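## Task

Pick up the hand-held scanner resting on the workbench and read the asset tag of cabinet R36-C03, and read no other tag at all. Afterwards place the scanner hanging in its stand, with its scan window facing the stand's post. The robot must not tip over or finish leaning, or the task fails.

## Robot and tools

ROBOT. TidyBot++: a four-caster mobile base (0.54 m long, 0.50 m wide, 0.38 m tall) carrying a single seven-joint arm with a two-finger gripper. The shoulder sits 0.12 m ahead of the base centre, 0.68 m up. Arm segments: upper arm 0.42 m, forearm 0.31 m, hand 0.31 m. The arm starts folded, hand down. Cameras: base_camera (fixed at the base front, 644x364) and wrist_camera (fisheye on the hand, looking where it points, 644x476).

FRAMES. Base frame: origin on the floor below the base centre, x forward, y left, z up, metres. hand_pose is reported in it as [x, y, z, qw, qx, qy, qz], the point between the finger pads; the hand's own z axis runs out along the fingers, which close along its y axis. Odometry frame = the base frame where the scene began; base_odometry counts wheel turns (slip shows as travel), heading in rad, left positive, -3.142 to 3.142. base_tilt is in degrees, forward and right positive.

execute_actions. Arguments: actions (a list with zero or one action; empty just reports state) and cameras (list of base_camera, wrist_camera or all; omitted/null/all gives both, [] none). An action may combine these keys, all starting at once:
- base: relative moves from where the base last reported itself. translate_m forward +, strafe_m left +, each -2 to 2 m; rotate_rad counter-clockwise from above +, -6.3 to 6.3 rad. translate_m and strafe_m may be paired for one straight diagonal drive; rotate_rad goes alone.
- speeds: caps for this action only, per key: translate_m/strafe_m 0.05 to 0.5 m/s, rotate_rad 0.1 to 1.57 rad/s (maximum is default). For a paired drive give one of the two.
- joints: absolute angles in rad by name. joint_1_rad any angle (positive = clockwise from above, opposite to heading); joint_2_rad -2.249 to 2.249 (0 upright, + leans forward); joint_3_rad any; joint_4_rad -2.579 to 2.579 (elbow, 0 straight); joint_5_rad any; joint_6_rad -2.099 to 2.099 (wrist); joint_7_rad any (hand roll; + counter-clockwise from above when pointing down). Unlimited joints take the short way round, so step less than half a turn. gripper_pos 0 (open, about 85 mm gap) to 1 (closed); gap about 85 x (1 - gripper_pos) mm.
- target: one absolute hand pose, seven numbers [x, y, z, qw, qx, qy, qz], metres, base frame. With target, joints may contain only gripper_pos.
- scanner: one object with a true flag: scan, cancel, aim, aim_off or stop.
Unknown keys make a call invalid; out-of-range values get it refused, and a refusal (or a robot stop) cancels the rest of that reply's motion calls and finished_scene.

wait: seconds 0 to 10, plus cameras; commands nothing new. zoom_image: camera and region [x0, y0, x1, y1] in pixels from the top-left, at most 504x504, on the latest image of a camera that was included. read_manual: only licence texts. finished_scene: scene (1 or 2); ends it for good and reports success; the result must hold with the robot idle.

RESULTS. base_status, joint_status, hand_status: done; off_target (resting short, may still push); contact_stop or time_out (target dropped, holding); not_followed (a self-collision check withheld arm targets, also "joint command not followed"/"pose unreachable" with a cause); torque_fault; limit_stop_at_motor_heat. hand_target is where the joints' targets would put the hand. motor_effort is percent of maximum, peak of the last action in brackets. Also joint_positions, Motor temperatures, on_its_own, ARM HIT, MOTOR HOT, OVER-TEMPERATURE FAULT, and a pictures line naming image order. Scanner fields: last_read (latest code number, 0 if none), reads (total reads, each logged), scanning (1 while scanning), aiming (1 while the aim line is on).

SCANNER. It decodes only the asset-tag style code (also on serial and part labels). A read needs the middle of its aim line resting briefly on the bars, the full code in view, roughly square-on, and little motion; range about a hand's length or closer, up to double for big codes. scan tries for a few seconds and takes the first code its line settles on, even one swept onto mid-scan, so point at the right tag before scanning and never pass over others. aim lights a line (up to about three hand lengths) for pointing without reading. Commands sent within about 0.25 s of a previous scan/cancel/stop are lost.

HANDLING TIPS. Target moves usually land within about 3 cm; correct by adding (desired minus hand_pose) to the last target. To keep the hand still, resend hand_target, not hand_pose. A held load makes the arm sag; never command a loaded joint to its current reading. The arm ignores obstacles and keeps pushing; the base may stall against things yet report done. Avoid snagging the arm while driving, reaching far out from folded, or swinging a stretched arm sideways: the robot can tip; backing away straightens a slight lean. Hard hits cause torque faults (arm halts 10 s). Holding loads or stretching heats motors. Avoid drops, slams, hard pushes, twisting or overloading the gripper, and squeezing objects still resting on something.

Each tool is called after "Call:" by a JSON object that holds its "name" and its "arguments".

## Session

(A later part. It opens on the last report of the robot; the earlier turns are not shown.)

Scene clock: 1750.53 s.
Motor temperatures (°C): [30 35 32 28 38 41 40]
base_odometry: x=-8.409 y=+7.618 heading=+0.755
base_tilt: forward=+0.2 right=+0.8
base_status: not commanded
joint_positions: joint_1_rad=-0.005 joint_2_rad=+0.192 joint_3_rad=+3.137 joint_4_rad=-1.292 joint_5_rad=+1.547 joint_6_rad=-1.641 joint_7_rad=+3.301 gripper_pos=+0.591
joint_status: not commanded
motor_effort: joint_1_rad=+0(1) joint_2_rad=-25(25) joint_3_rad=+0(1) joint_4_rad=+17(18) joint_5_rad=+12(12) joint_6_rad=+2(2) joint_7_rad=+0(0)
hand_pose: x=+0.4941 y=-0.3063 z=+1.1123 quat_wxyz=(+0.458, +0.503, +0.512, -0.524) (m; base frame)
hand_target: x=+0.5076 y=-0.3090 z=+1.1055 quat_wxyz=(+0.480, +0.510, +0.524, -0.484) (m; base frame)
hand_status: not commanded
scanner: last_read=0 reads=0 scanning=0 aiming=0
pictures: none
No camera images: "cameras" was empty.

Call:
{"name": "zoom_image", "arguments": {"camera": "wrist_camera", "region": [72, 222, 102, 252]}}

Scaled by 16.800.

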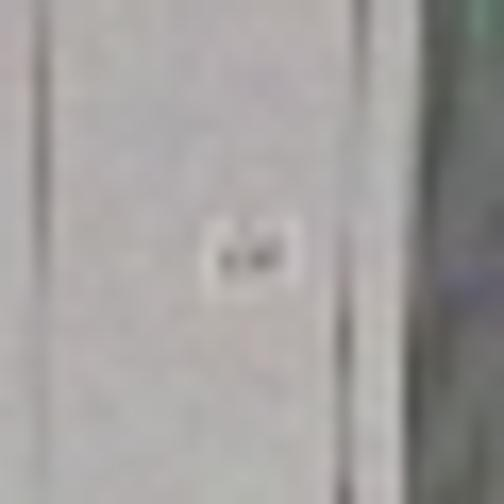

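Call:
{"name": "execute_actions", "arguments": {"actions": [{"base": {"strafe_m": -0.022}, "speeds": {"strafe_m": 0.05}, "scanner": {"scan": true}}], "cameras": ["wrist_camera"]}}

Call:
{"name": "zoom_image", "arguments": {"camera": "wrist_camera", "region": [510, 350, 630, 476]}}

Scene clock: 1794.93 s.
Motor temperatures (°C): [30 35 32 28 38 41 40]
base_odometry: x=-8.394 y=+7.602 heading=+0.755
base_tilt: forward=+0.3 right=+0.8
base_status: done
joint_positions: joint_1_rad=-0.004 joint_2_rad=+0.190 joint_3_rad=+3.137 joint_4_rad=-1.293 joint_5_rad=+1.547 joint_6_rad=-1.640 joint_7_rad=+3.301 gripper_pos=+0.591
joint_status: not commanded
motor_effort: joint_1_rad=+0(3) joint_2_rad=-25(26) joint_3_rad=+1(2) joint_4_rad=+18(18) joint_5_rad=+11(12) joint_6_rad=+1(2) joint_7_rad=+0(0)
hand_pose: x=+0.4935 y=-0.3067 z=+1.1127 quat_wxyz=(+0.459, +0.504, +0.511, -0.524) (m; base frame)
hand_target: x=+0.5076 y=-0.3090 z=+1.1055 quat_wxyz=(+0.480, +0.510, +0.524, -0.484) (m; base frame)
hand_status: not commanded
scanner: last_read=0 reads=0 scanning=1 aiming=0
pictures: wrist_camera
camera_calibration:
wrist_camera: T_world_to_cam=[[0.995126, -0.00882881, -0.0982129, -0.396176], [0.0982598, 0.00504462, 0.995148, -1.10363], [-0.00829052, -0.999948, 0.00588755, -0.175624], [0, 0, 0, 1]] pos_world=[0.501232, -0.173545, 1.0604]

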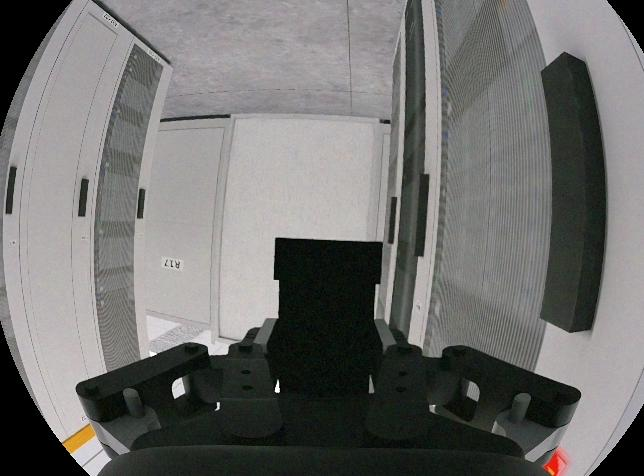

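Scaled by 4.000.

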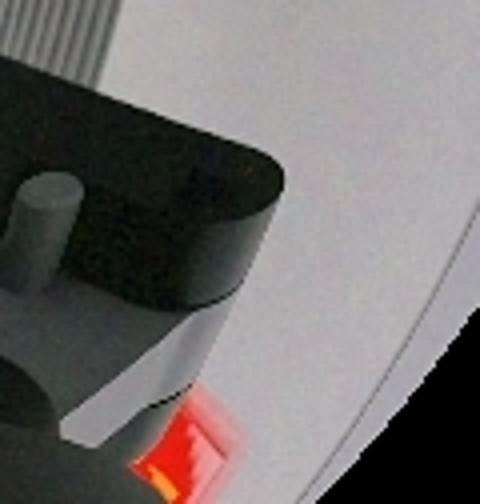

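Call:
{"name": "zoom_image", "arguments": {"camera": "wrist_camera", "region": [538, 436, 578, 476]}}

Scaled by 12.600.

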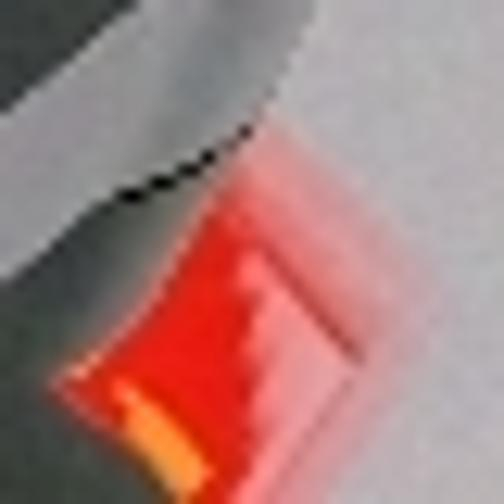

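Call:
{"name": "execute_actions", "arguments": {"actions": [{"scanner": {"aim": true}}], "cameras": ["wrist_camera"]}}

Call:
{"name": "zoom_image", "arguments": {"camera": "wrist_camera", "region": [538, 436, 578, 476]}}

Scene clock: 1826.27 s.
Motor temperatures (°C): [30 35 32 28 38 41 40]
base_odometry: x=-8.394 y=+7.602 heading=+0.755
base_tilt: forward=+0.2 right=+0.7
base_status: not commanded
joint_positions: joint_1_rad=-0.004 joint_2_rad=+0.190 joint_3_rad=+3.137 joint_4_rad=-1.293 joint_5_rad=+1.547 joint_6_rad=-1.640 joint_7_rad=+3.301 gripper_pos=+0.591
joint_status: not commanded
motor_effort: joint_1_rad=-1(1) joint_2_rad=-25(25) joint_3_rad=+0(1) joint_4_rad=+18(18) joint_5_rad=+11(12) joint_6_rad=+2(2) joint_7_rad=+0(0)
hand_pose: x=+0.4935 y=-0.3067 z=+1.1127 quat_wxyz=(+0.459, +0.504, +0.511, -0.524) (m; base frame)
hand_target: x=+0.5076 y=-0.3090 z=+1.1055 quat_wxyz=(+0.480, +0.510, +0.524, -0.484) (m; base frame)
hand_status: not commanded
scanner: last_read=0 reads=0 scanning=0 aiming=1
pictures: wrist_camera
camera_calibration:
wrist_camera: T_world_to_cam=[[0.995128, -0.00882909, -0.0981944, -0.396197], [0.0982413, 0.00504555, 0.99515, -1.10362], [-0.00829082, -0.999948, 0.00588835, -0.175625], [0, 0, 0, 1]] pos_world=[0.501232, -0.173545, 1.0604]

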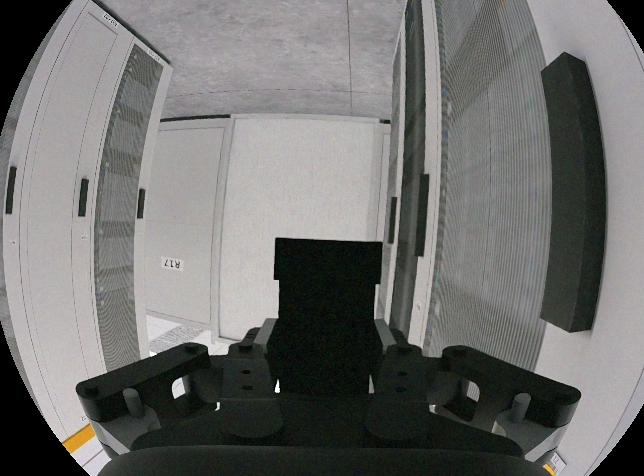

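Scaled by 12.600.

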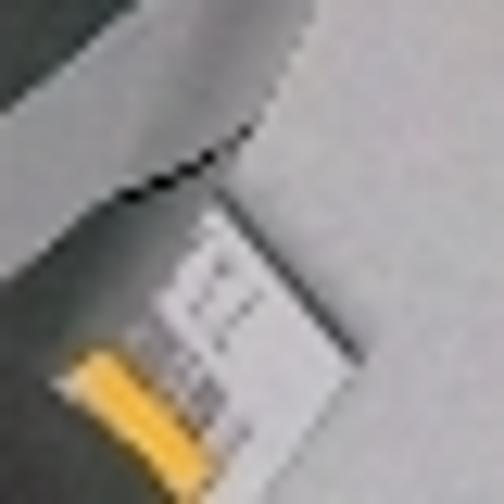

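Call:
{"name": "execute_actions", "arguments": {"actions": [{"base": {"translate_m": -0.03, "strafe_m": 0.006}}], "cameras": ["wrist_camera"]}}

Call:
{"name": "zoom_image", "arguments": {"camera": "wrist_camera", "region": [528, 426, 578, 476]}}

Scene clock: 1907.77 s.
Motor temperatures (°C): [30 35 32 28 38 40 40]
base_odometry: x=-8.420 y=+7.586 heading=+0.755
base_tilt: forward=+0.2 right=+0.8
base_status: done
joint_positions: joint_1_rad=-0.004 joint_2_rad=+0.175 joint_3_rad=+3.137 joint_4_rad=-1.293 joint_5_rad=+1.547 joint_6_rad=-1.637 joint_7_rad=+3.301 gripper_pos=+0.591
joint_status: not commanded
motor_effort: joint_1_rad=+0(2) joint_2_rad=-24(30) joint_3_rad=+0(1) joint_4_rad=+17(19) joint_5_rad=+11(12) joint_6_rad=+2(2) joint_7_rad=+0(1)
hand_pose: x=+0.4880 y=-0.3068 z=+1.1182 quat_wxyz=(+0.463, +0.507, +0.509, -0.519) (m; base frame)
hand_target: x=+0.5076 y=-0.3090 z=+1.1055 quat_wxyz=(+0.480, +0.510, +0.524, -0.484) (m; base frame)
hand_status: not commanded
scanner: last_read=0 reads=0 scanning=0 aiming=1
pictures: wrist_camera
camera_calibration:
wrist_camera: T_world_to_cam=[[0.996493, -0.00546518, -0.0834981, -0.40625], [0.0835269, 0.0052662, 0.996492, -1.10273], [-0.00500628, -0.999971, 0.00570422, -0.177219], [0, 0, 0, 1]] pos_world=[0.496046, -0.173627, 1.06595]

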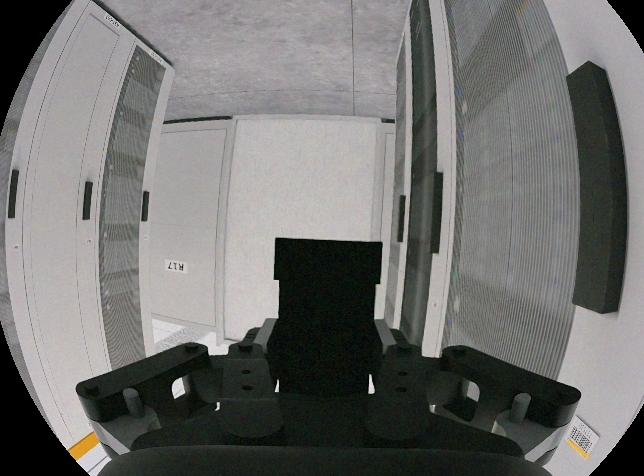

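Scaled by 10.080.

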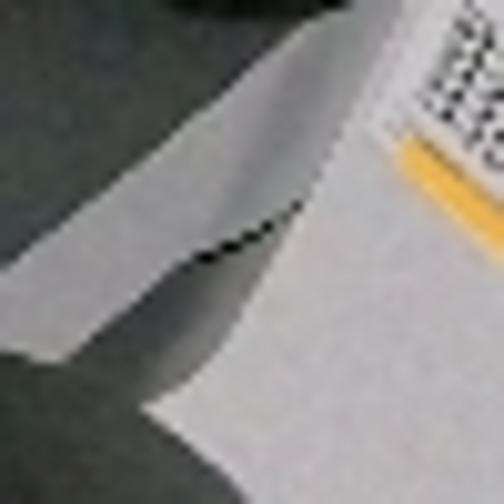

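Call:
{"name": "zoom_image", "arguments": {"camera": "wrist_camera", "region": [556, 406, 616, 466]}}

Scaled by 8.400.

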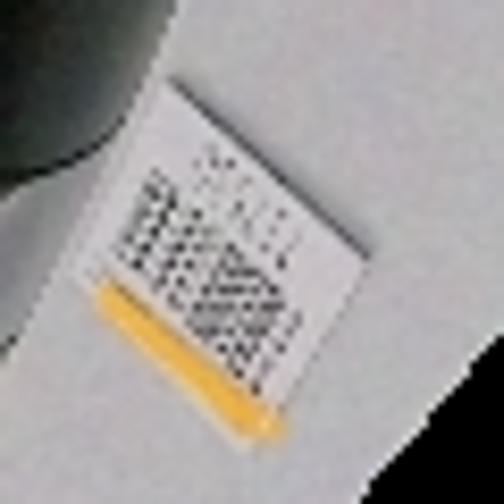

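Call:
{"name": "execute_actions", "arguments": {"actions": [{"joints": {"joint_4_rad": -1.319}}], "cameras": ["wrist_camera"]}}

Call:
{"name": "zoom_image", "arguments": {"camera": "wrist_camera", "region": [556, 406, 616, 466]}}

Scene clock: 1935.83 s.
Motor temperatures (°C): [30 34 32 28 38 40 40]
base_odometry: x=-8.420 y=+7.586 heading=+0.755
base_tilt: forward=+0.2 right=+0.7
base_status: not commanded
joint_positions: joint_1_rad=-0.004 joint_2_rad=+0.175 joint_3_rad=+3.137 joint_4_rad=-1.317 joint_5_rad=+1.546 joint_6_rad=-1.637 joint_7_rad=+3.301 gripper_pos=+0.591
joint_status: all done
motor_effort: joint_1_rad=-1(2) joint_2_rad=-24(25) joint_3_rad=+1(1) joint_4_rad=+18(19) joint_5_rad=+11(12) joint_6_rad=+1(2) joint_7_rad=+0(1)
hand_pose: x=+0.4885 y=-0.3068 z=+1.1109 quat_wxyz=(+0.457, +0.500, +0.515, -0.525) (m; base frame)
hand_target: x=+0.5077 y=-0.3090 z=+1.0983 quat_wxyz=(+0.474, +0.505, +0.530, -0.490) (m; base frame)
hand_status: not commanded
scanner: last_read=0 reads=0 scanning=0 aiming=1
pictures: wrist_camera
camera_calibration:
wrist_camera: T_world_to_cam=[[0.99418, -0.00540008, -0.107598, -0.379413], [0.107626, 0.00511885, 0.994178, -1.10482], [-0.00481786, -0.999972, 0.00567024, -0.177218], [0, 0, 0, 1]] pos_world=[0.495258, -0.173606, 1.05857]

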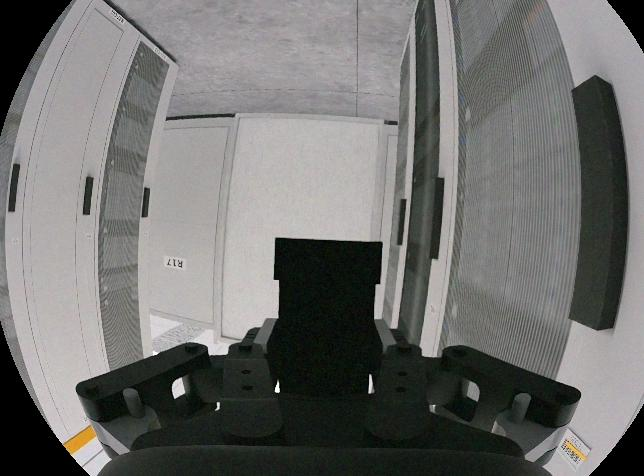

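Scaled by 8.400.

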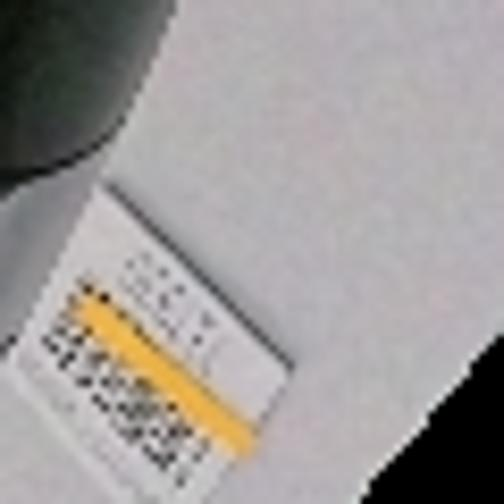

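Call:
{"name": "execute_actions", "arguments": {"actions": [{"scanner": {"scan": true}}], "cameras": ["wrist_camera"]}}

Call:
{"name": "zoom_image", "arguments": {"camera": "wrist_camera", "region": [546, 416, 606, 476]}}

Scene clock: 1942.80 s.
Motor temperatures (°C): [30 34 32 28 38 40 40]
base_odometry: x=-8.420 y=+7.586 heading=+0.755
base_tilt: forward=+0.3 right=+0.7
base_status: not commanded
joint_positions: joint_1_rad=-0.004 joint_2_rad=+0.175 joint_3_rad=+3.137 joint_4_rad=-1.317 joint_5_rad=+1.546 joint_6_rad=-1.637 joint_7_rad=+3.301 gripper_pos=+0.591
joint_status: not commanded
motor_effort: joint_1_rad=+0(1) joint_2_rad=-24(24) joint_3_rad=-1(1) joint_4_rad=+18(18) joint_5_rad=+12(12) joint_6_rad=+1(1) joint_7_rad=+0(1)
hand_pose: x=+0.4885 y=-0.3068 z=+1.1109 quat_wxyz=(+0.457, +0.500, +0.515, -0.525) (m; base frame)
hand_target: x=+0.5077 y=-0.3090 z=+1.0983 quat_wxyz=(+0.474, +0.505, +0.530, -0.490) (m; base frame)
hand_status: not commanded
scanner: last_read=717530 reads=1 scanning=0 aiming=0
pictures: wrist_camera
camera_calibration:
wrist_camera: T_world_to_cam=[[0.99418, -0.00540009, -0.107598, -0.379413], [0.107626, 0.00511882, 0.994178, -1.10482], [-0.00481788, -0.999972, 0.00567021, -0.177218], [0, 0, 0, 1]] pos_world=[0.495258, -0.173606, 1.05857]

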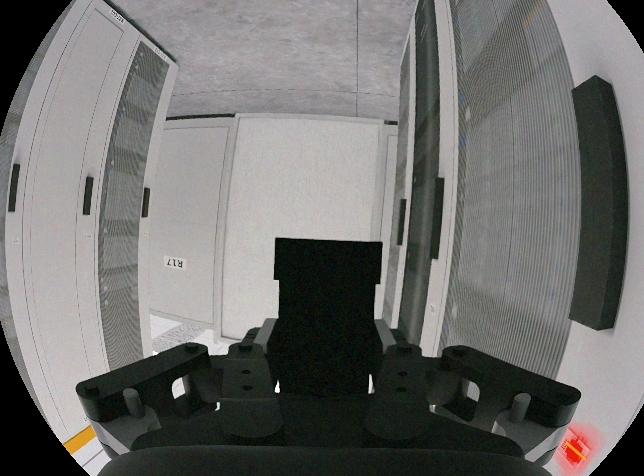

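Scaled by 8.400.

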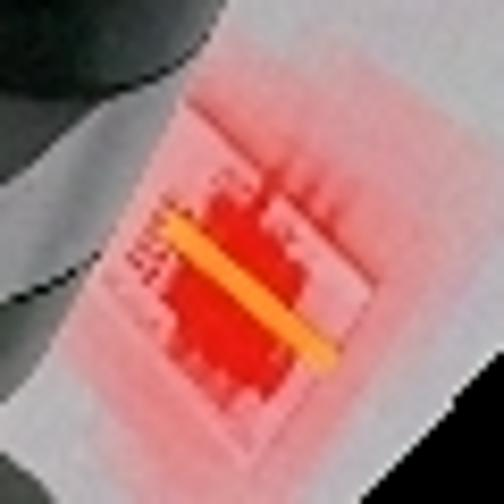

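Call:
{"name": "execute_actions", "arguments": {"actions": [{"base": {"translate_m": -0.08, "strafe_m": -2.0}}], "cameras": []}}

Call:
{"name": "execute_actions", "arguments": {"actions": [{"base": {"strafe_m": -0.52}}], "cameras": ["base_camera", "wrist_camera"]}}

Scene clock: 2020.47 s.
Motor temperatures (°C): [30 34 32 28 38 40 40]
base_odometry: x=-7.108 y=+6.074 heading=+0.755
base_tilt: forward=+0.2 right=+0.7
base_status: done
joint_positions: joint_1_rad=-0.003 joint_2_rad=+0.175 joint_3_rad=+3.137 joint_4_rad=-1.317 joint_5_rad=+1.546 joint_6_rad=-1.636 joint_7_rad=+3.301 gripper_pos=+0.591
joint_status: not commanded
motor_effort: joint_1_rad=-1(3) joint_2_rad=-24(25) joint_3_rad=+0(3) joint_4_rad=+18(18) joint_5_rad=+12(12) joint_6_rad=+1(2) joint_7_rad=+0(1)
hand_pose: x=+0.4882 y=-0.3074 z=+1.1109 quat_wxyz=(+0.457, +0.501, +0.514, -0.526) (m; base frame)
hand_target: x=+0.5077 y=-0.3090 z=+1.0983 quat_wxyz=(+0.474, +0.505, +0.530, -0.490) (m; base frame)
hand_status: not commanded
scanner: last_read=717530 reads=1 scanning=0 aiming=0
pictures: none
No camera images: "cameras" was empty.

Scene clock: 2022.90 s.
Motor temperatures (°C): [30 34 32 28 38 40 40]
base_odometry: x=-6.752 y=+5.695 heading=+0.755
base_tilt: forward=+0.3 right=+0.7
base_status: done
joint_positions: joint_1_rad=+0.001 joint_2_rad=+0.175 joint_3_rad=+3.139 joint_4_rad=-1.317 joint_5_rad=+1.546 joint_6_rad=-1.636 joint_7_rad=+3.301 gripper_pos=+0.591
joint_status: not commanded
motor_effort: joint_1_rad=+0(3) joint_2_rad=-24(25) joint_3_rad=+0(2) joint_4_rad=+17(19) joint_5_rad=+12(12) joint_6_rad=+1(2) joint_7_rad=+0(1)
hand_pose: x=+0.4864 y=-0.3093 z=+1.1109 quat_wxyz=(+0.455, +0.502, +0.513, -0.527) (m; base frame)
hand_target: x=+0.5077 y=-0.3090 z=+1.0983 quat_wxyz=(+0.474, +0.505, +0.530, -0.490) (m; base frame)
hand_status: not commanded
scanner: last_read=717530 reads=1 scanning=0 aiming=0
pictures: base_camera, wrist_camera
camera_calibration:
wrist_camera: T_world_to_cam=[[0.9941, -0.0124973, -0.107743, -0.379373], [0.107808, 0.00466745, 0.994161, -1.10479], [-0.0119214, -0.999911, 0.00598722, -0.176693], [0, 0, 0, 1]] pos_world=[0.494134, -0.176262, 1.05852]

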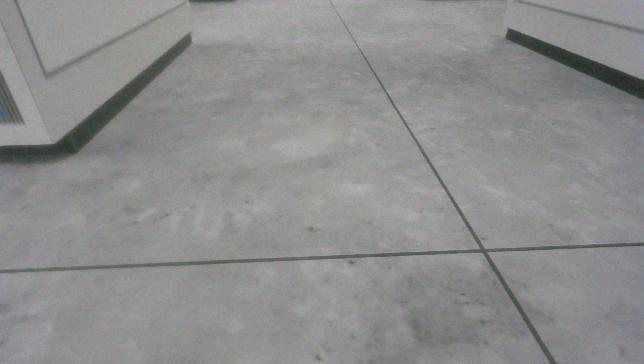

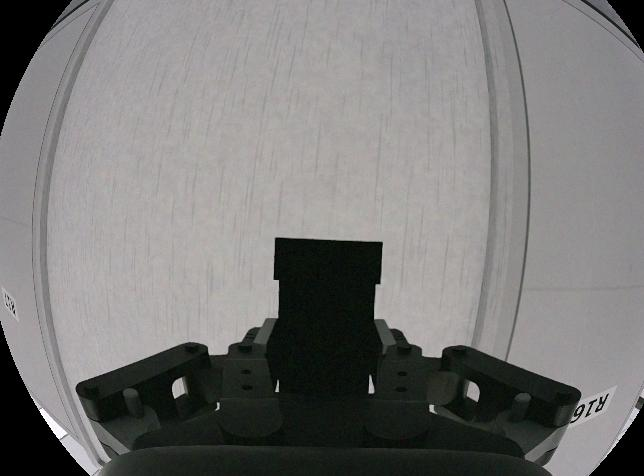

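Call:
{"name": "execute_actions", "arguments": {"actions": [{"base": {"rotate_rad": -1.578}}], "cameras": ["base_camera", "wrist_camera"]}}

Scene clock: 2033.47 s.
Motor temperatures (°C): [30 34 32 28 38 40 40]
base_odometry: x=-6.752 y=+5.695 heading=-0.823
base_tilt: forward=+0.2 right=+0.7
base_status: done
joint_positions: joint_1_rad=+0.006 joint_2_rad=+0.182 joint_3_rad=+3.143 joint_4_rad=-1.317 joint_5_rad=+1.546 joint_6_rad=-1.631 joint_7_rad=+3.301 gripper_pos=+0.591
joint_status: not commanded
motor_effort: joint_1_rad=+0(4) joint_2_rad=-24(28) joint_3_rad=+0(3) joint_4_rad=+18(19) joint_5_rad=+11(12) joint_6_rad=+1(2) joint_7_rad=+0(1)
hand_pose: x=+0.4881 y=-0.3125 z=+1.1087 quat_wxyz=(+0.453, +0.501, +0.513, -0.530) (m; base frame)
hand_target: x=+0.5077 y=-0.3090 z=+1.0983 quat_wxyz=(+0.474, +0.505, +0.530, -0.490) (m; base frame)
hand_status: not commanded
scanner: last_read=717530 reads=1 scanning=0 aiming=0
pictures: base_camera, wrist_camera
camera_calibration:
wrist_camera: T_world_to_cam=[[0.993289, -0.016855, -0.114421, -0.374852], [0.114524, 0.00527395, 0.993407, -1.10502], [-0.0161404, -0.999844, 0.00716885, -0.179071], [0, 0, 0, 1]] pos_world=[0.495997, -0.179533, 1.05612]

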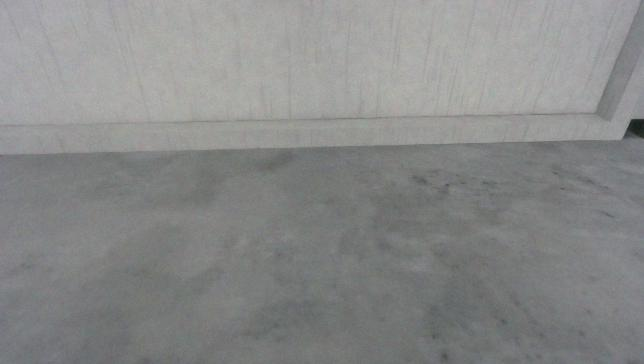

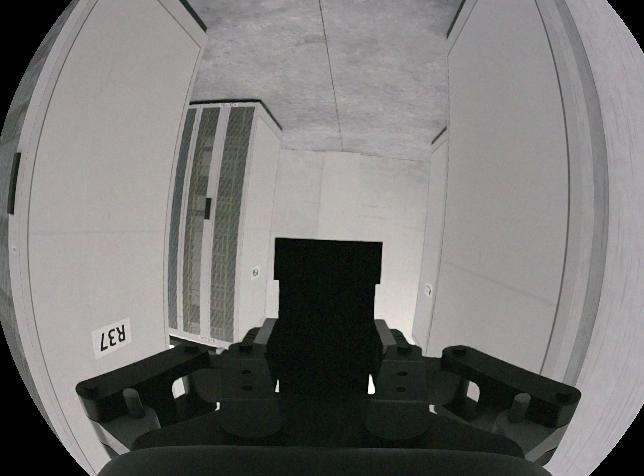

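Call:
{"name": "execute_actions", "arguments": {"actions": [{"base": {"strafe_m": -2.0}}], "cameras": ["base_camera", "wrist_camera"]}}

Scene clock: 2062.77 s.
Motor temperatures (°C): [30 34 32 28 38 40 40]
base_odometry: x=-8.220 y=+4.336 heading=-0.824
base_tilt: forward=+0.3 right=+0.7
base_status: done
joint_positions: joint_1_rad=+0.004 joint_2_rad=+0.182 joint_3_rad=+3.142 joint_4_rad=-1.317 joint_5_rad=+1.546 joint_6_rad=-1.631 joint_7_rad=+3.301 gripper_pos=+0.591
joint_status: not commanded
motor_effort: joint_1_rad=-1(3) joint_2_rad=-24(26) joint_3_rad=+0(2) joint_4_rad=+17(18) joint_5_rad=+11(12) joint_6_rad=+1(2) joint_7_rad=-1(1)
hand_pose: x=+0.4892 y=-0.3113 z=+1.1087 quat_wxyz=(+0.454, +0.500, +0.514, -0.529) (m; base frame)
hand_target: x=+0.5077 y=-0.3090 z=+1.0983 quat_wxyz=(+0.474, +0.505, +0.530, -0.490) (m; base frame)
hand_status: not commanded
scanner: last_read=717530 reads=1 scanning=0 aiming=0
pictures: base_camera, wrist_camera
camera_calibration:
wrist_camera: T_world_to_cam=[[0.993346, -0.0133076, -0.1144, -0.374873], [0.114481, 0.00547949, 0.99341, -1.10501], [-0.0125931, -0.999896, 0.00696649, -0.179343], [0, 0, 0, 1]] pos_world=[0.496622, -0.178258, 1.05609]

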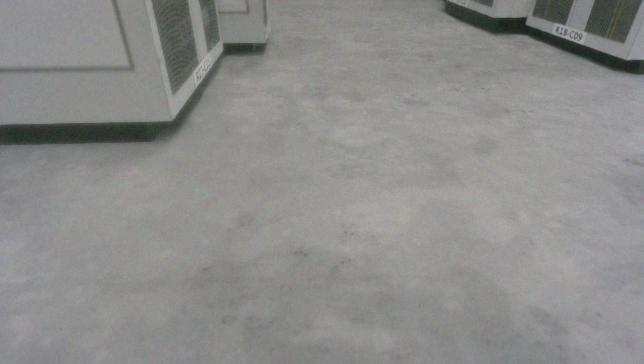

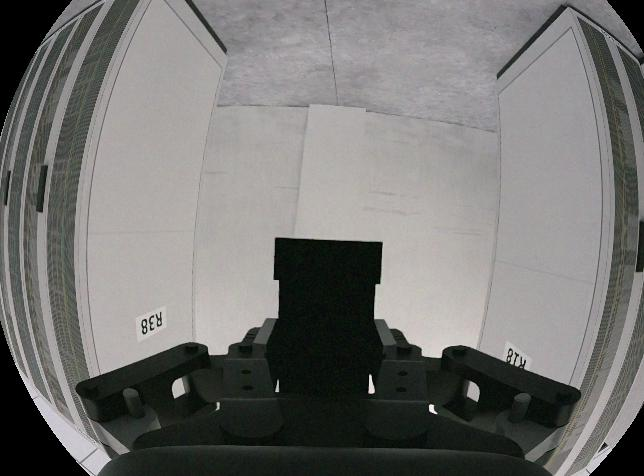

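Call:
{"name": "execute_actions", "arguments": {"actions": [{"base": {"translate_m": 2.0, "strafe_m": -0.32}}], "cameras": ["base_camera", "wrist_camera"]}}

Scene clock: 2091.37 s.
Motor temperatures (°C): [30 34 32 28 38 40 40]
base_odometry: x=-7.097 y=+2.651 heading=-0.824
base_tilt: forward=+0.2 right=+0.7
base_status: done
joint_positions: joint_1_rad=+0.004 joint_2_rad=+0.180 joint_3_rad=+3.142 joint_4_rad=-1.318 joint_5_rad=+1.546 joint_6_rad=-1.631 joint_7_rad=+3.301 gripper_pos=+0.591
joint_status: not commanded
motor_effort: joint_1_rad=-1(2) joint_2_rad=-25(27) joint_3_rad=+0(1) joint_4_rad=+17(18) joint_5_rad=+11(12) joint_6_rad=+1(2) joint_7_rad=+0(1)
hand_pose: x=+0.4882 y=-0.3113 z=+1.1095 quat_wxyz=(+0.454, +0.501, +0.513, -0.528) (m; base frame)
hand_target: x=+0.5077 y=-0.3090 z=+1.0983 quat_wxyz=(+0.474, +0.505, +0.530, -0.490) (m; base frame)
hand_status: not commanded
scanner: last_read=717530 reads=1 scanning=0 aiming=0
pictures: base_camera, wrist_camera
camera_calibration:
wrist_camera: T_world_to_cam=[[0.993622, -0.0130459, -0.112008, -0.376511], [0.112085, 0.00538034, 0.993684, -1.10489], [-0.0123609, -0.9999, 0.00680828, -0.179299], [0, 0, 0, 1]] pos_world=[0.495736, -0.178249, 1.05696]

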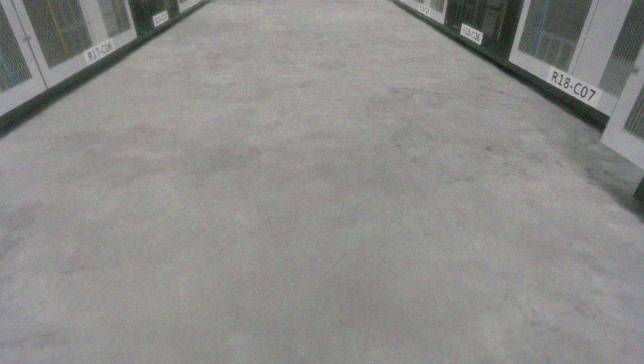

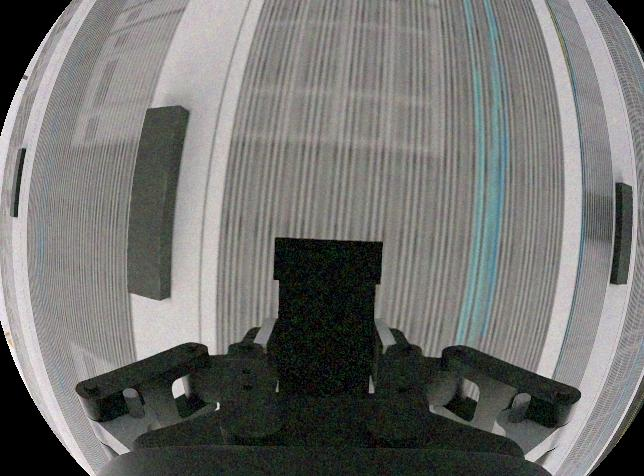

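Call:
{"name": "execute_actions", "arguments": {"actions": [{"base": {"translate_m": 2.0, "strafe_m": 0.05}}], "cameras": ["base_camera"]}}

Scene clock: 2153.37 s.
Motor temperatures (°C): [30 34 32 28 38 40 40]
base_odometry: x=-5.703 y=+1.216 heading=-0.824
base_tilt: forward=+0.2 right=+0.7
base_status: done
joint_positions: joint_1_rad=+0.004 joint_2_rad=+0.179 joint_3_rad=+3.142 joint_4_rad=-1.318 joint_5_rad=+1.546 joint_6_rad=-1.631 joint_7_rad=+3.301 gripper_pos=+0.591
joint_status: not commanded
motor_effort: joint_1_rad=+0(2) joint_2_rad=-24(27) joint_3_rad=+0(1) joint_4_rad=+17(18) joint_5_rad=+11(12) joint_6_rad=+1(2) joint_7_rad=-1(1)
hand_pose: x=+0.4880 y=-0.3113 z=+1.1097 quat_wxyz=(+0.454, +0.501, +0.513, -0.528) (m; base frame)
hand_target: x=+0.5077 y=-0.3090 z=+1.0983 quat_wxyz=(+0.474, +0.505, +0.530, -0.490) (m; base frame)
hand_status: not commanded
scanner: last_read=717530 reads=1 scanning=0 aiming=0
pictures: base_camera

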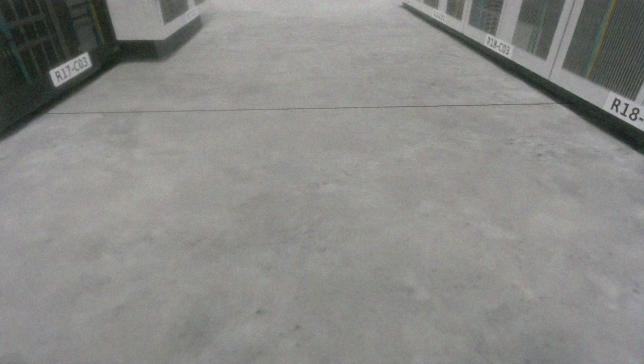

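Call:
{"name": "execute_actions", "arguments": {"actions": [{"base": {"translate_m": 1.95, "strafe_m": 0.0}}], "cameras": ["base_camera", "wrist_camera"]}}

Scene clock: 2167.10 s.
Motor temperatures (°C): [30 34 32 28 38 40 40]
base_odometry: x=-4.379 y=-0.216 heading=-0.825
base_tilt: forward=+0.2 right=+0.7
base_status: done
joint_positions: joint_1_rad=+0.004 joint_2_rad=+0.179 joint_3_rad=+3.142 joint_4_rad=-1.318 joint_5_rad=+1.546 joint_6_rad=-1.631 joint_7_rad=+3.301 gripper_pos=+0.591
joint_status: not commanded
motor_effort: joint_1_rad=+0(3) joint_2_rad=-25(27) joint_3_rad=+0(1) joint_4_rad=+17(19) joint_5_rad=+11(12) joint_6_rad=+1(2) joint_7_rad=+0(1)
hand_pose: x=+0.4880 y=-0.3113 z=+1.1097 quat_wxyz=(+0.454, +0.501, +0.513, -0.528) (m; base frame)
hand_target: x=+0.5077 y=-0.3090 z=+1.0983 quat_wxyz=(+0.474, +0.505, +0.530, -0.490) (m; base frame)
hand_status: not commanded
scanner: last_read=717530 reads=1 scanning=0 aiming=0
pictures: base_camera, wrist_camera
camera_calibration:
wrist_camera: T_world_to_cam=[[0.993689, -0.0126968, -0.111453, -0.376872], [0.111527, 0.00530231, 0.993747, -1.10485], [-0.0120265, -0.999905, 0.00668488, -0.179335], [0, 0, 0, 1]] pos_world=[0.495557, -0.178245, 1.05714]

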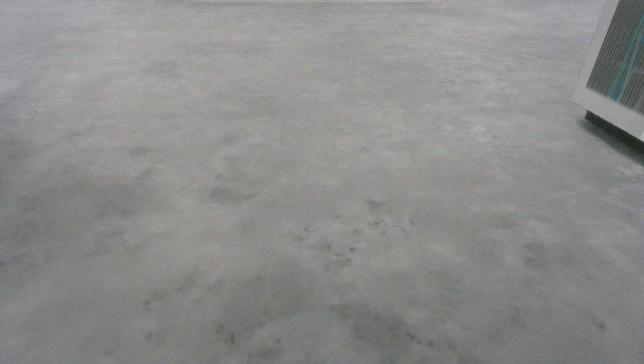

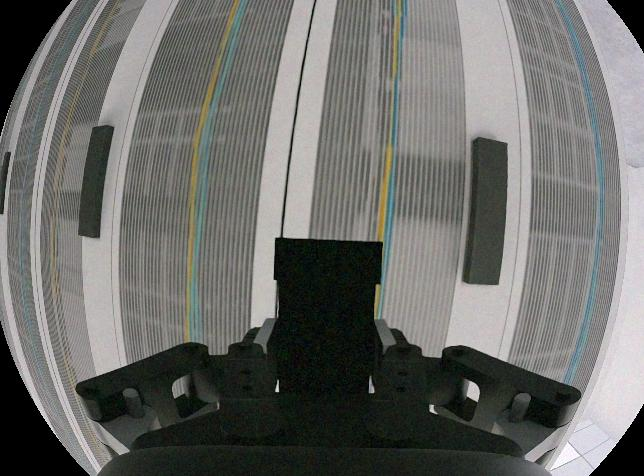

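Call:
{"name": "execute_actions", "arguments": {"actions": [{"base": {"translate_m": 1.95, "strafe_m": 0.03}, "joints": {"joint_1_rad": 0.0, "joint_2_rad": 0.156, "joint_3_rad": 3.14, "joint_4_rad": -1.825, "joint_5_rad": 1.43, "joint_6_rad": -1.466, "joint_7_rad": 2.70}}], "cameras": ["base_camera", "wrist_camera"]}}

Scene clock: 2249.30 s.
Motor temperatures (°C): [30 34 32 28 37 40 40]
base_odometry: x=-3.034 y=-1.628 heading=-0.825
base_tilt: forward=+0.3 right=+0.7
base_status: done
joint_positions: joint_1_rad=+0.004 joint_2_rad=+0.167 joint_3_rad=+3.142 joint_4_rad=-1.820 joint_5_rad=+1.485 joint_6_rad=-1.524 joint_7_rad=+2.741 gripper_pos=+0.591
joint_status: all done
motor_effort: joint_1_rad=-1(2) joint_2_rad=-23(26) joint_3_rad=+1(1) joint_4_rad=+16(19) joint_5_rad=+10(13) joint_6_rad=-4(5) joint_7_rad=+0(1)
hand_pose: x=+0.4772 y=-0.3104 z=+0.9389 quat_wxyz=(+0.472, +0.519, +0.528, -0.478) (m; base frame)
hand_target: x=+0.4855 y=-0.3050 z=+0.9189 quat_wxyz=(+0.474, +0.541, +0.541, -0.436) (m; base frame)
hand_status: not commanded
scanner: last_read=717530 reads=1 scanning=0 aiming=0
pictures: base_camera, wrist_camera
camera_calibration:
wrist_camera: T_world_to_cam=[[0.997974, 0.0528726, -0.0354004, -0.438235], [0.0383618, -0.0560865, 0.997689, -0.921826], [0.0507649, -0.997025, -0.0580011, -0.145779], [0, 0, 0, 1]] pos_world=[0.480111, -0.173876, 0.895727]

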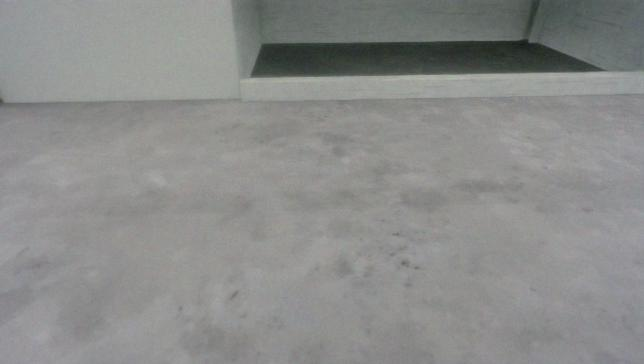

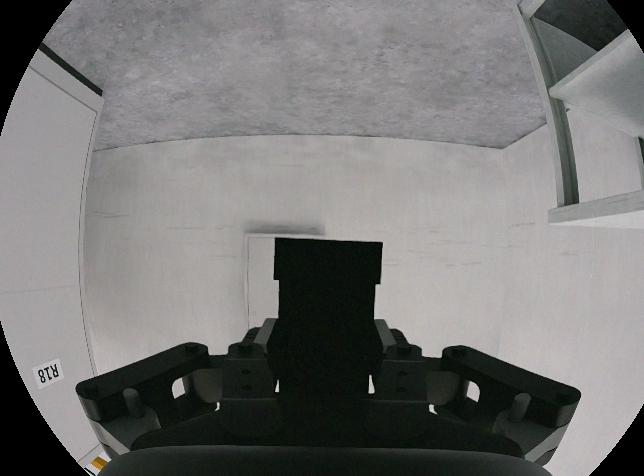

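Call:
{"name": "execute_actions", "arguments": {"actions": [{"base": {"rotate_rad": -0.02}}], "cameras": []}}

Call:
{"name": "execute_actions", "arguments": {"actions": [{"base": {"translate_m": 0.47, "strafe_m": 0.016}, "speeds": {"translate_m": 0.3}}], "cameras": ["base_camera", "wrist_camera"]}}

Scene clock: 2268.47 s.
Motor temperatures (°C): [30 34 32 28 37 40 40]
base_odometry: x=-3.034 y=-1.628 heading=-0.844
base_tilt: forward=+0.3 right=+0.7
base_status: done
joint_positions: joint_1_rad=+0.004 joint_2_rad=+0.167 joint_3_rad=+3.142 joint_4_rad=-1.820 joint_5_rad=+1.484 joint_6_rad=-1.524 joint_7_rad=+2.741 gripper_pos=+0.591
joint_status: not commanded
motor_effort: joint_1_rad=-1(4) joint_2_rad=-23(24) joint_3_rad=+0(3) joint_4_rad=+16(17) joint_5_rad=+11(11) joint_6_rad=-4(5) joint_7_rad=+0(0)
hand_pose: x=+0.4772 y=-0.3104 z=+0.9388 quat_wxyz=(+0.472, +0.519, +0.528, -0.477) (m; base frame)
hand_target: x=+0.4855 y=-0.3050 z=+0.9189 quat_wxyz=(+0.474, +0.541, +0.541, -0.436) (m; base frame)
hand_status: not commanded
scanner: last_read=717530 reads=1 scanning=0 aiming=0
pictures: none
No camera images: "cameras" was empty.

Scene clock: 2271.00 s.
Motor temperatures (°C): [30 34 32 28 37 40 40]
base_odometry: x=-2.710 y=-1.969 heading=-0.845
base_tilt: forward=+0.2 right=+0.7
base_status: done
joint_positions: joint_1_rad=+0.004 joint_2_rad=+0.162 joint_3_rad=+3.142 joint_4_rad=-1.822 joint_5_rad=+1.483 joint_6_rad=-1.523 joint_7_rad=+2.741 gripper_pos=+0.591
joint_status: not commanded
motor_effort: joint_1_rad=+0(2) joint_2_rad=-23(26) joint_3_rad=+0(2) joint_4_rad=+17(18) joint_5_rad=+11(11) joint_6_rad=-4(5) joint_7_rad=+0(1)
hand_pose: x=+0.4760 y=-0.3103 z=+0.9393 quat_wxyz=(+0.473, +0.521, +0.528, -0.476) (m; base frame)
hand_target: x=+0.4855 y=-0.3050 z=+0.9189 quat_wxyz=(+0.474, +0.541, +0.541, -0.436) (m; base frame)
hand_status: not commanded
scanner: last_read=717530 reads=1 scanning=0 aiming=0
pictures: base_camera, wrist_camera
camera_calibration:
wrist_camera: T_world_to_cam=[[0.99804, 0.0538661, -0.0318477, -0.440124], [0.0349969, -0.0585676, 0.99767, -0.921317], [0.0518753, -0.996829, -0.060338, -0.143891], [0, 0, 0, 1]] pos_world=[0.478969, -0.173687, 0.896471]

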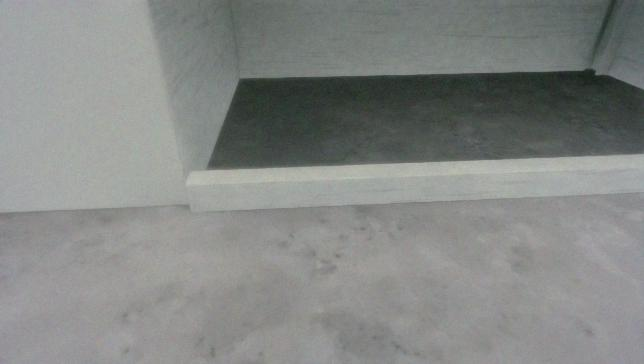

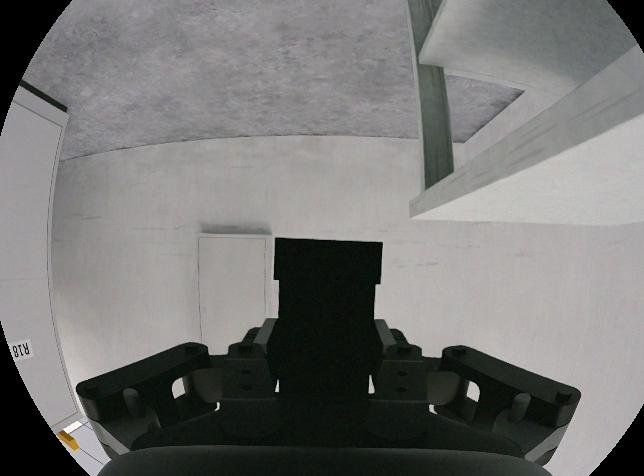

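Call:
{"name": "zoom_image", "arguments": {"camera": "wrist_camera", "region": [400, 40, 644, 300]}}

Scaled by 1.938.

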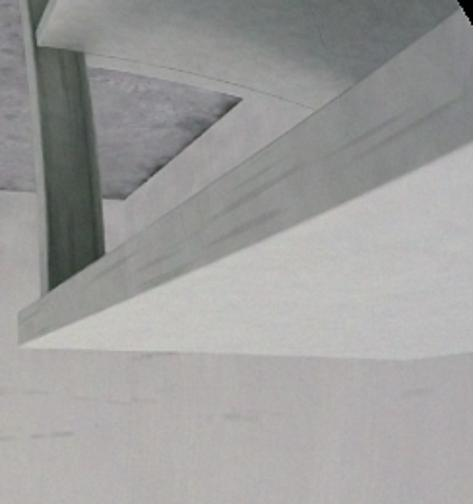

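Call:
{"name": "execute_actions", "arguments": {"actions": [{"base": {"translate_m": 0.13}, "speeds": {"translate_m": 0.3}}], "cameras": ["base_camera", "wrist_camera"]}}

Scene clock: 2337.90 s.
Motor temperatures (°C): [30 34 32 28 37 40 40]
base_odometry: x=-2.623 y=-2.067 heading=-0.845
base_tilt: forward=+0.2 right=+0.6
base_status: done
joint_positions: joint_1_rad=+0.004 joint_2_rad=+0.164 joint_3_rad=+3.142 joint_4_rad=-1.823 joint_5_rad=+1.482 joint_6_rad=-1.520 joint_7_rad=+2.741 gripper_pos=+0.591
joint_status: not commanded
motor_effort: joint_1_rad=-1(2) joint_2_rad=-22(25) joint_3_rad=+1(2) joint_4_rad=+16(17) joint_5_rad=+10(11) joint_6_rad=-4(5) joint_7_rad=+0(1)
hand_pose: x=+0.4771 y=-0.3103 z=+0.9378 quat_wxyz=(+0.472, +0.520, +0.530, -0.476) (m; base frame)
hand_target: x=+0.4855 y=-0.3050 z=+0.9189 quat_wxyz=(+0.474, +0.541, +0.541, -0.436) (m; base frame)
hand_status: not commanded
scanner: last_read=717530 reads=1 scanning=0 aiming=0
pictures: base_camera, wrist_camera
camera_calibration:
wrist_camera: T_world_to_cam=[[0.997844, 0.0559954, -0.0342395, -0.438258], [0.0376144, -0.0603709, 0.997467, -0.921416], [0.0537865, -0.996604, -0.062347, -0.142939], [0, 0, 0, 1]] pos_world=[0.479659, -0.17354, 0.895164]

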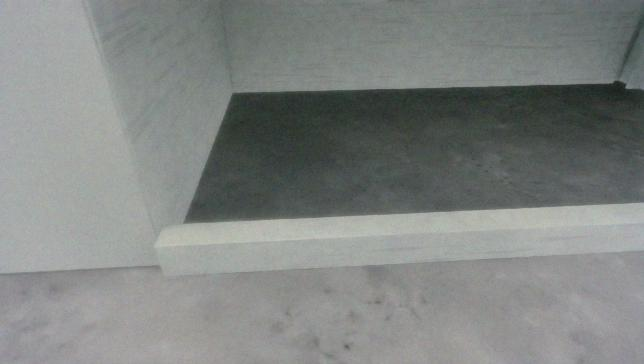

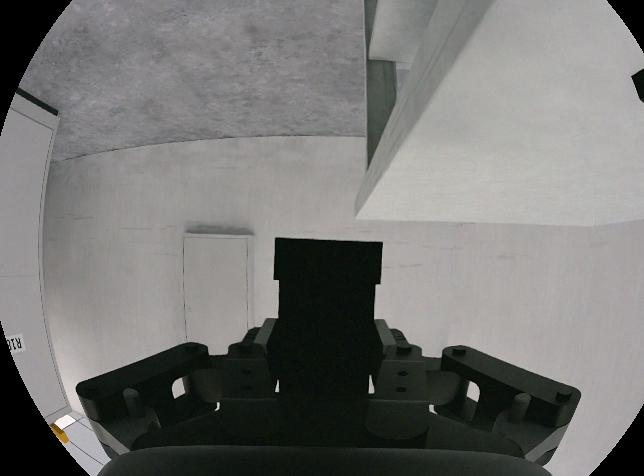

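Call:
{"name": "execute_actions", "arguments": {"actions": [], "cameras": ["all"]}}

Scene clock: 2368.10 s.
Motor temperatures (°C): [30 34 32 28 37 40 40]
base_odometry: x=-2.623 y=-2.067 heading=-0.845
base_tilt: forward=+0.3 right=+0.7
base_status: done
joint_positions: joint_1_rad=+0.004 joint_2_rad=+0.164 joint_3_rad=+3.142 joint_4_rad=-1.823 joint_5_rad=+1.482 joint_6_rad=-1.520 joint_7_rad=+2.741 gripper_pos=+0.591
joint_status: not commanded
motor_effort: joint_1_rad=+0(2) joint_2_rad=-23(25) joint_3_rad=+1(2) joint_4_rad=+16(17) joint_5_rad=+10(11) joint_6_rad=-4(5) joint_7_rad=+0(1)
hand_pose: x=+0.4771 y=-0.3103 z=+0.9378 quat_wxyz=(+0.472, +0.520, +0.530, -0.476) (m; base frame)
hand_target: x=+0.4855 y=-0.3050 z=+0.9189 quat_wxyz=(+0.474, +0.541, +0.541, -0.436) (m; base frame)
hand_status: not commanded
scanner: last_read=717530 reads=1 scanning=0 aiming=0
pictures: base_camera, wrist_camera
camera_calibration:
wrist_camera: T_world_to_cam=[[0.997844, 0.0559956, -0.0342383, -0.438259], [0.0376132, -0.0603711, 0.997467, -0.921415], [0.0537868, -0.996604, -0.0623471, -0.142939], [0, 0, 0, 1]] pos_world=[0.47966, -0.17354, 0.895164]

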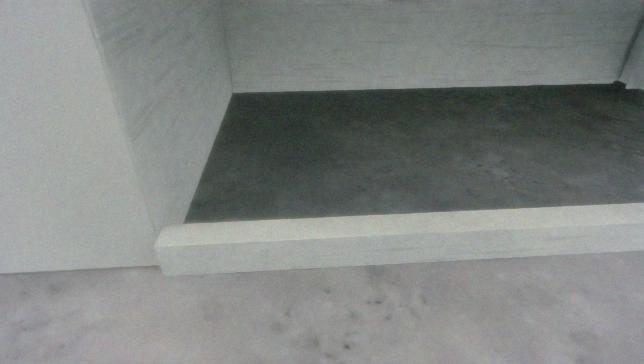

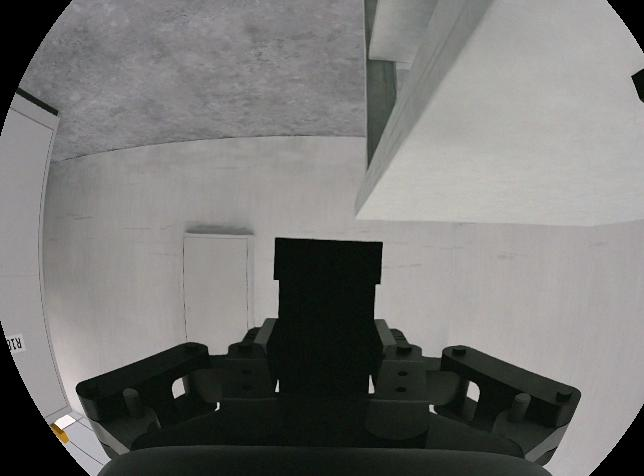

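Call:
{"name": "execute_actions", "arguments": {"actions": [{"base": {"translate_m": 0.07}, "speeds": {"translate_m": 0.2}}], "cameras": ["all"]}}

Call:
{"name": "zoom_image", "arguments": {"camera": "wrist_camera", "region": [440, 0, 644, 300]}}

Scene clock: 2409.70 s.
Motor temperatures (°C): [30 34 32 28 37 40 39]
base_odometry: x=-2.577 y=-2.119 heading=-0.845
base_tilt: forward=+0.2 right=+0.7
base_status: done
joint_positions: joint_1_rad=+0.004 joint_2_rad=+0.165 joint_3_rad=+3.142 joint_4_rad=-1.823 joint_5_rad=+1.481 joint_6_rad=-1.518 joint_7_rad=+2.741 gripper_pos=+0.591
joint_status: not commanded
motor_effort: joint_1_rad=-2(2) joint_2_rad=-22(25) joint_3_rad=+0(1) joint_4_rad=+17(17) joint_5_rad=+10(11) joint_6_rad=-4(5) joint_7_rad=+0(1)
hand_pose: x=+0.4777 y=-0.3102 z=+0.9370 quat_wxyz=(+0.472, +0.519, +0.531, -0.475) (m; base frame)
hand_target: x=+0.4855 y=-0.3050 z=+0.9189 quat_wxyz=(+0.474, +0.541, +0.541, -0.436) (m; base frame)
hand_status: not commanded
scanner: last_read=717530 reads=1 scanning=0 aiming=0
pictures: base_camera, wrist_camera
camera_calibration:
wrist_camera: T_world_to_cam=[[0.997725, 0.057483, -0.0352155, -0.43743], [0.0387402, -0.0614006, 0.997361, -0.921446], [0.055169, -0.996457, -0.0634878, -0.142525], [0, 0, 0, 1]] pos_world=[0.479995, -0.173453, 0.894562]

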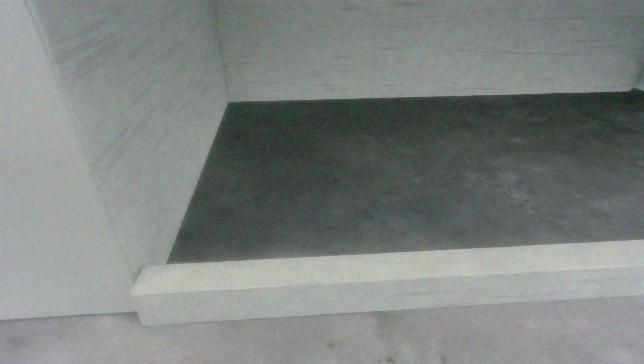

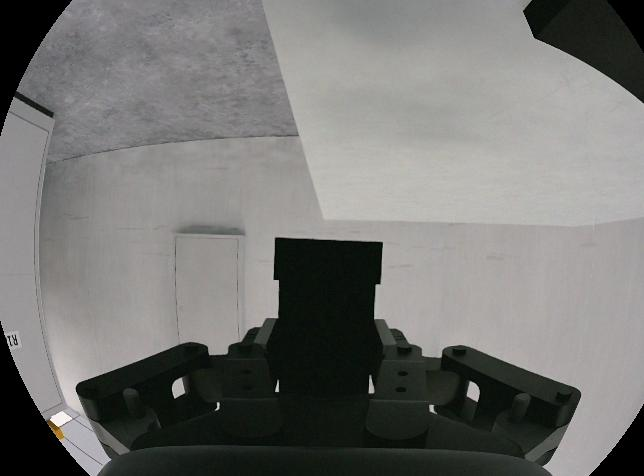

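Scaled by 1.680.

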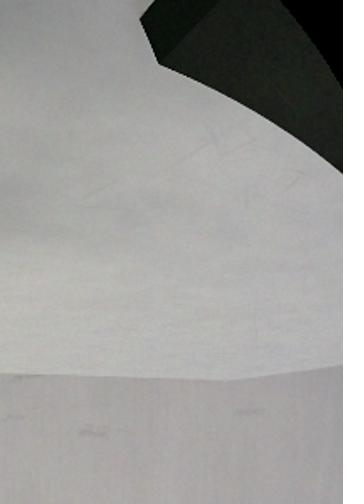

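Call:
{"name": "execute_actions", "arguments": {"actions": [{"base": {"strafe_m": 0.10}, "speeds": {"strafe_m": 0.2}}], "cameras": ["wrist_camera"]}}

Call:
{"name": "zoom_image", "arguments": {"camera": "wrist_camera", "region": [400, 0, 644, 280]}}

Scene clock: 2462.77 s.
Motor temperatures (°C): [30 34 32 28 37 40 39]
base_odometry: x=-2.502 y=-2.053 heading=-0.845
base_tilt: forward=+0.2 right=+0.8
base_status: done
joint_positions: joint_1_rad=+0.001 joint_2_rad=+0.165 joint_3_rad=+3.140 joint_4_rad=-1.823 joint_5_rad=+1.481 joint_6_rad=-1.518 joint_7_rad=+2.741 gripper_pos=+0.591
joint_status: not commanded
motor_effort: joint_1_rad=+0(3) joint_2_rad=-23(23) joint_3_rad=+0(2) joint_4_rad=+16(17) joint_5_rad=+10(11) joint_6_rad=-4(4) joint_7_rad=+0(1)
hand_pose: x=+0.4792 y=-0.3085 z=+0.9369 quat_wxyz=(+0.473, +0.518, +0.532, -0.474) (m; base frame)
hand_target: x=+0.4855 y=-0.3050 z=+0.9189 quat_wxyz=(+0.474, +0.541, +0.541, -0.436) (m; base frame)
hand_status: not commanded
scanner: last_read=717530 reads=1 scanning=0 aiming=0
pictures: wrist_camera
camera_calibration:
wrist_camera: T_world_to_cam=[[0.99743, 0.0624577, -0.0351198, -0.437455], [0.0389839, -0.0617637, 0.997329, -0.921435], [0.0601217, -0.996135, -0.0640398, -0.142663], [0, 0, 0, 1]] pos_world=[0.480829, -0.1717, 0.894474]

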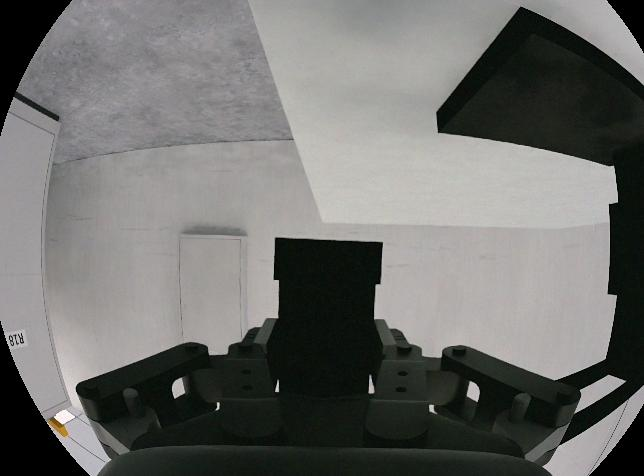

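Scaled by 1.800.

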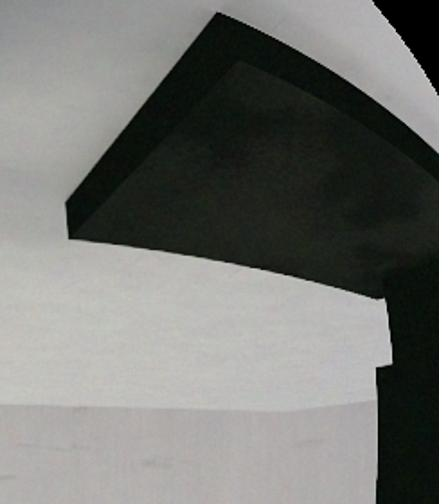

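Call:
{"name": "zoom_image", "arguments": {"camera": "wrist_camera", "region": [480, 260, 644, 476]}}

Scaled by 2.333.

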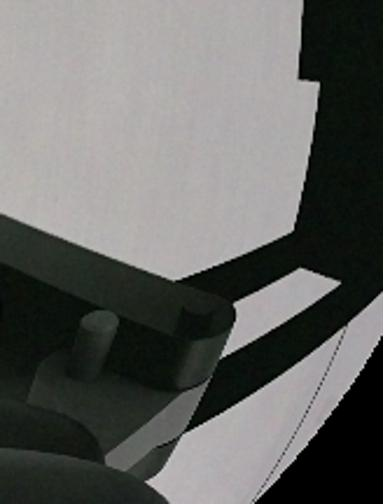

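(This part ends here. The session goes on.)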